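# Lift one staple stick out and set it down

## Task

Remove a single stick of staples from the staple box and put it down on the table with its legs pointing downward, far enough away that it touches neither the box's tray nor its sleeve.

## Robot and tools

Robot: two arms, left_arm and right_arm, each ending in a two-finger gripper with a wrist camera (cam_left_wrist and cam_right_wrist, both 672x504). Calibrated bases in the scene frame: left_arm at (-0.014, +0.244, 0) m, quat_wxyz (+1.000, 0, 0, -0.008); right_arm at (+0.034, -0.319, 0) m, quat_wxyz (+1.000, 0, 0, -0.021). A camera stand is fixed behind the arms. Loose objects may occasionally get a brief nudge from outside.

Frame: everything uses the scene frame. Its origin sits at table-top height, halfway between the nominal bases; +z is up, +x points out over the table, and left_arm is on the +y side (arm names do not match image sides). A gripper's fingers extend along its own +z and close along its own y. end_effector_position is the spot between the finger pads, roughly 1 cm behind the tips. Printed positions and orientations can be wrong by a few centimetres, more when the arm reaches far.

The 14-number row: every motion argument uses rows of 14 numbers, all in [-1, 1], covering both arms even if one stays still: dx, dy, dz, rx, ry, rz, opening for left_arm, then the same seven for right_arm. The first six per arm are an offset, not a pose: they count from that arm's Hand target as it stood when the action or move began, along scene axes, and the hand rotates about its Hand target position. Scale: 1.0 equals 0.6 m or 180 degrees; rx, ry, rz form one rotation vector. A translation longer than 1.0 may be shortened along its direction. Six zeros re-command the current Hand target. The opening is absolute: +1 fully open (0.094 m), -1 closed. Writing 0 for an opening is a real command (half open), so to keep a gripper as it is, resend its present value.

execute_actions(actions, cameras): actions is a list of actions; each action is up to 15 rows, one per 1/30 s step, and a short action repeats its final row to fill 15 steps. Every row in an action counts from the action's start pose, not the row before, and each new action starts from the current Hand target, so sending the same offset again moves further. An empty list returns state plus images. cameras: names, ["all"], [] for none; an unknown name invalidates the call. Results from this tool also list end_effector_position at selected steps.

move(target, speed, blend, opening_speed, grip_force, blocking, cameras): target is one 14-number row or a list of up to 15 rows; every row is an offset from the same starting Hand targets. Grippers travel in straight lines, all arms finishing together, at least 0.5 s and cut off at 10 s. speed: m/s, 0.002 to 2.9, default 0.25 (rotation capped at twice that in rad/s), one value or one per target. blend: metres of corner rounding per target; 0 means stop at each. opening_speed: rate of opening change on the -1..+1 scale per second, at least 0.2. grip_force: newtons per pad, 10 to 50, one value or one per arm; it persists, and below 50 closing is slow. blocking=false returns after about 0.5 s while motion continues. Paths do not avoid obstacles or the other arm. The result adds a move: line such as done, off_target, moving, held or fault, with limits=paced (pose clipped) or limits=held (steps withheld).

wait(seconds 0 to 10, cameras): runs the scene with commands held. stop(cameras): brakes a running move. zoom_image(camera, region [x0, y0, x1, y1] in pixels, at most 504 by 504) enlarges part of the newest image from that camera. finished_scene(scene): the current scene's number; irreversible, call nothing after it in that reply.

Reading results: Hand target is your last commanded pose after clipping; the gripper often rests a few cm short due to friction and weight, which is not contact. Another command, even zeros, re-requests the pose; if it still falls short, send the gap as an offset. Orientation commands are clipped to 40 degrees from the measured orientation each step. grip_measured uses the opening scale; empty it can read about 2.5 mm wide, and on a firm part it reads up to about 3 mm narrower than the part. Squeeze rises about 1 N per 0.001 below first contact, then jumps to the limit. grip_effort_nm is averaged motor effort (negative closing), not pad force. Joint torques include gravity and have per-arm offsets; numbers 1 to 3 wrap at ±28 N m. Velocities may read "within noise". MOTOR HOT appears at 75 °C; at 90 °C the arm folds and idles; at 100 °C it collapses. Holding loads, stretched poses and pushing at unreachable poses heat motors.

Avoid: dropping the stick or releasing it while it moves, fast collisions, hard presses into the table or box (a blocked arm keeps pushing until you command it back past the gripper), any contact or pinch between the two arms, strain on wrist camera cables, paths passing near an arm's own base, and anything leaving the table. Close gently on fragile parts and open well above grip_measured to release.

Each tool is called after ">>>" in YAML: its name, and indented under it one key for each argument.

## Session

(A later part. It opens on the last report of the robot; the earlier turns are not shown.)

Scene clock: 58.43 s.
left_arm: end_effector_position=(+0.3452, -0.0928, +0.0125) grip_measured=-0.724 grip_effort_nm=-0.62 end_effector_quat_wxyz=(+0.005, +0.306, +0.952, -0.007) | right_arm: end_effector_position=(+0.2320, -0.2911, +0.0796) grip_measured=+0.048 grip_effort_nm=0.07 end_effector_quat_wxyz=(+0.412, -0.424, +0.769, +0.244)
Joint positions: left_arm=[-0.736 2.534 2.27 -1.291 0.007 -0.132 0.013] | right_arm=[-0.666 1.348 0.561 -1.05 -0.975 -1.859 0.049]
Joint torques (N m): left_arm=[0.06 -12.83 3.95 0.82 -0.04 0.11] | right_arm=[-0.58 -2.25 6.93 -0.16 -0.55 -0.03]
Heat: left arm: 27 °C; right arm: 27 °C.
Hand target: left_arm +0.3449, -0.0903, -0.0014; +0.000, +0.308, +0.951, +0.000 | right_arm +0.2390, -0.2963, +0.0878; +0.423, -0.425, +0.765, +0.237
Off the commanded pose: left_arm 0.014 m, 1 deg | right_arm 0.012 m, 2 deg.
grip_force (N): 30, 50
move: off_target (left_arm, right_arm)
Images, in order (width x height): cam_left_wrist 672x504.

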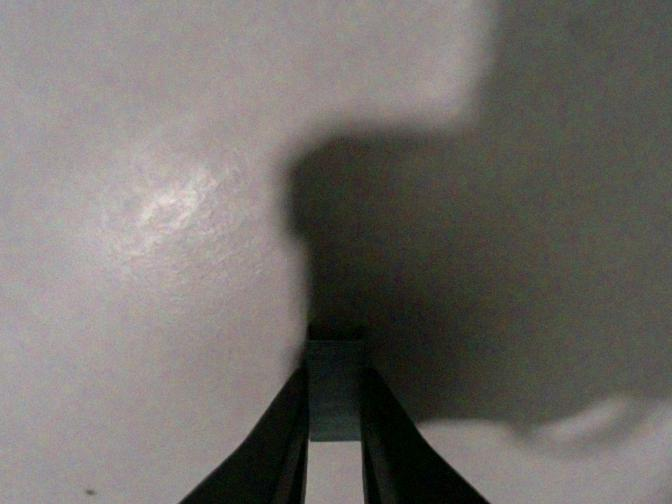

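Contact confirmed. Release.

>>> move:
  target: [0,0,0.006,0,0,0,-0.5,0,0,0,0,0,0,0.05]
  opening_speed: 0.4

>>> move:
  target: [0,0,0.14,0,0,0,-0.5,0,0,0,0,0,0,0.05]
  speed: 0.15
  cameras: ["cam_left_wrist"]

Scene clock: 59.80 s.
left_arm: end_effector_position=(+0.3452, -0.0928, +0.0120) grip_measured=-0.502 grip_effort_nm=0.15 end_effector_quat_wxyz=(+0.005, +0.306, +0.952, -0.007) | right_arm: end_effector_position=(+0.2320, -0.2911, +0.0796) grip_measured=+0.048 grip_effort_nm=0.08 end_effector_quat_wxyz=(+0.412, -0.424, +0.769, +0.244)
Joint positions: left_arm=[-0.736 2.534 2.268 -1.289 0.007 -0.132 0.023] | right_arm=[-0.666 1.348 0.561 -1.05 -0.975 -1.859 0.049]
Joint torques (N m): left_arm=[0.02 -13.01 5.15 0.66 -0.08 0.04] | right_arm=[-0.64 -2.24 6.97 -0.16 -0.56 -0.03]
Heat: left arm: 27 °C; right arm: 27 °C.
Hand target: left_arm +0.3449, -0.0903, +0.0023; +0.000, +0.309, +0.951, +0.000 | right_arm +0.2390, -0.2963, +0.0878; +0.423, -0.425, +0.765, +0.237
Off the commanded pose: left_arm 0.010 m, 1 deg | right_arm 0.012 m, 2 deg.
grip_force (N): 30, 50
move: off_target (right_arm)

Scene clock: 61.07 s.
left_arm: end_effector_position=(+0.3416, -0.0895, +0.0806) grip_measured=-0.502 grip_effort_nm=0.15 end_effector_quat_wxyz=(+0.010, +0.306, +0.952, -0.009) | right_arm: end_effector_position=(+0.2320, -0.2911, +0.0796) grip_measured=+0.048 grip_effort_nm=0.07 end_effector_quat_wxyz=(+0.412, -0.424, +0.769, +0.244)
Joint positions: left_arm=[-0.736 2.534 2.542 -1.552 0.007 -0.132 0.023] | right_arm=[-0.666 1.348 0.561 -1.05 -0.975 -1.859 0.049]
Joint torques (N m): left_arm=[0.09 -13.81 8.27 0.47 -0.07 0.07] | right_arm=[-0.62 -2.29 6.94 -0.16 -0.56 -0.04]
Heat: left arm: 27 °C; right arm: 27 °C.
Hand target: left_arm +0.3448, -0.0903, +0.0863; +0.000, +0.309, +0.951, +0.000 | right_arm +0.2390, -0.2963, +0.0878; +0.423, -0.425, +0.765, +0.237
Off the commanded pose: left_arm 0.007 m, 2 deg | right_arm 0.012 m, 2 deg.
joint sent to its limit (left arm) — joint 4 (wrist pitch), lower limit. The joint targets still meet the commanded pose.
grip_force (N): 30, 50
move: off_target (right_arm)
Images, in order (width x height): cam_left_wrist 672x504.

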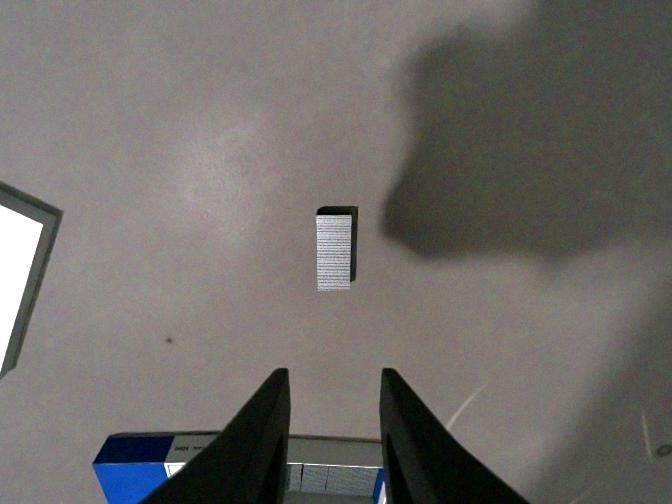

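>>> finished_scene:
  scene: 2

The scene is finished: the task was done.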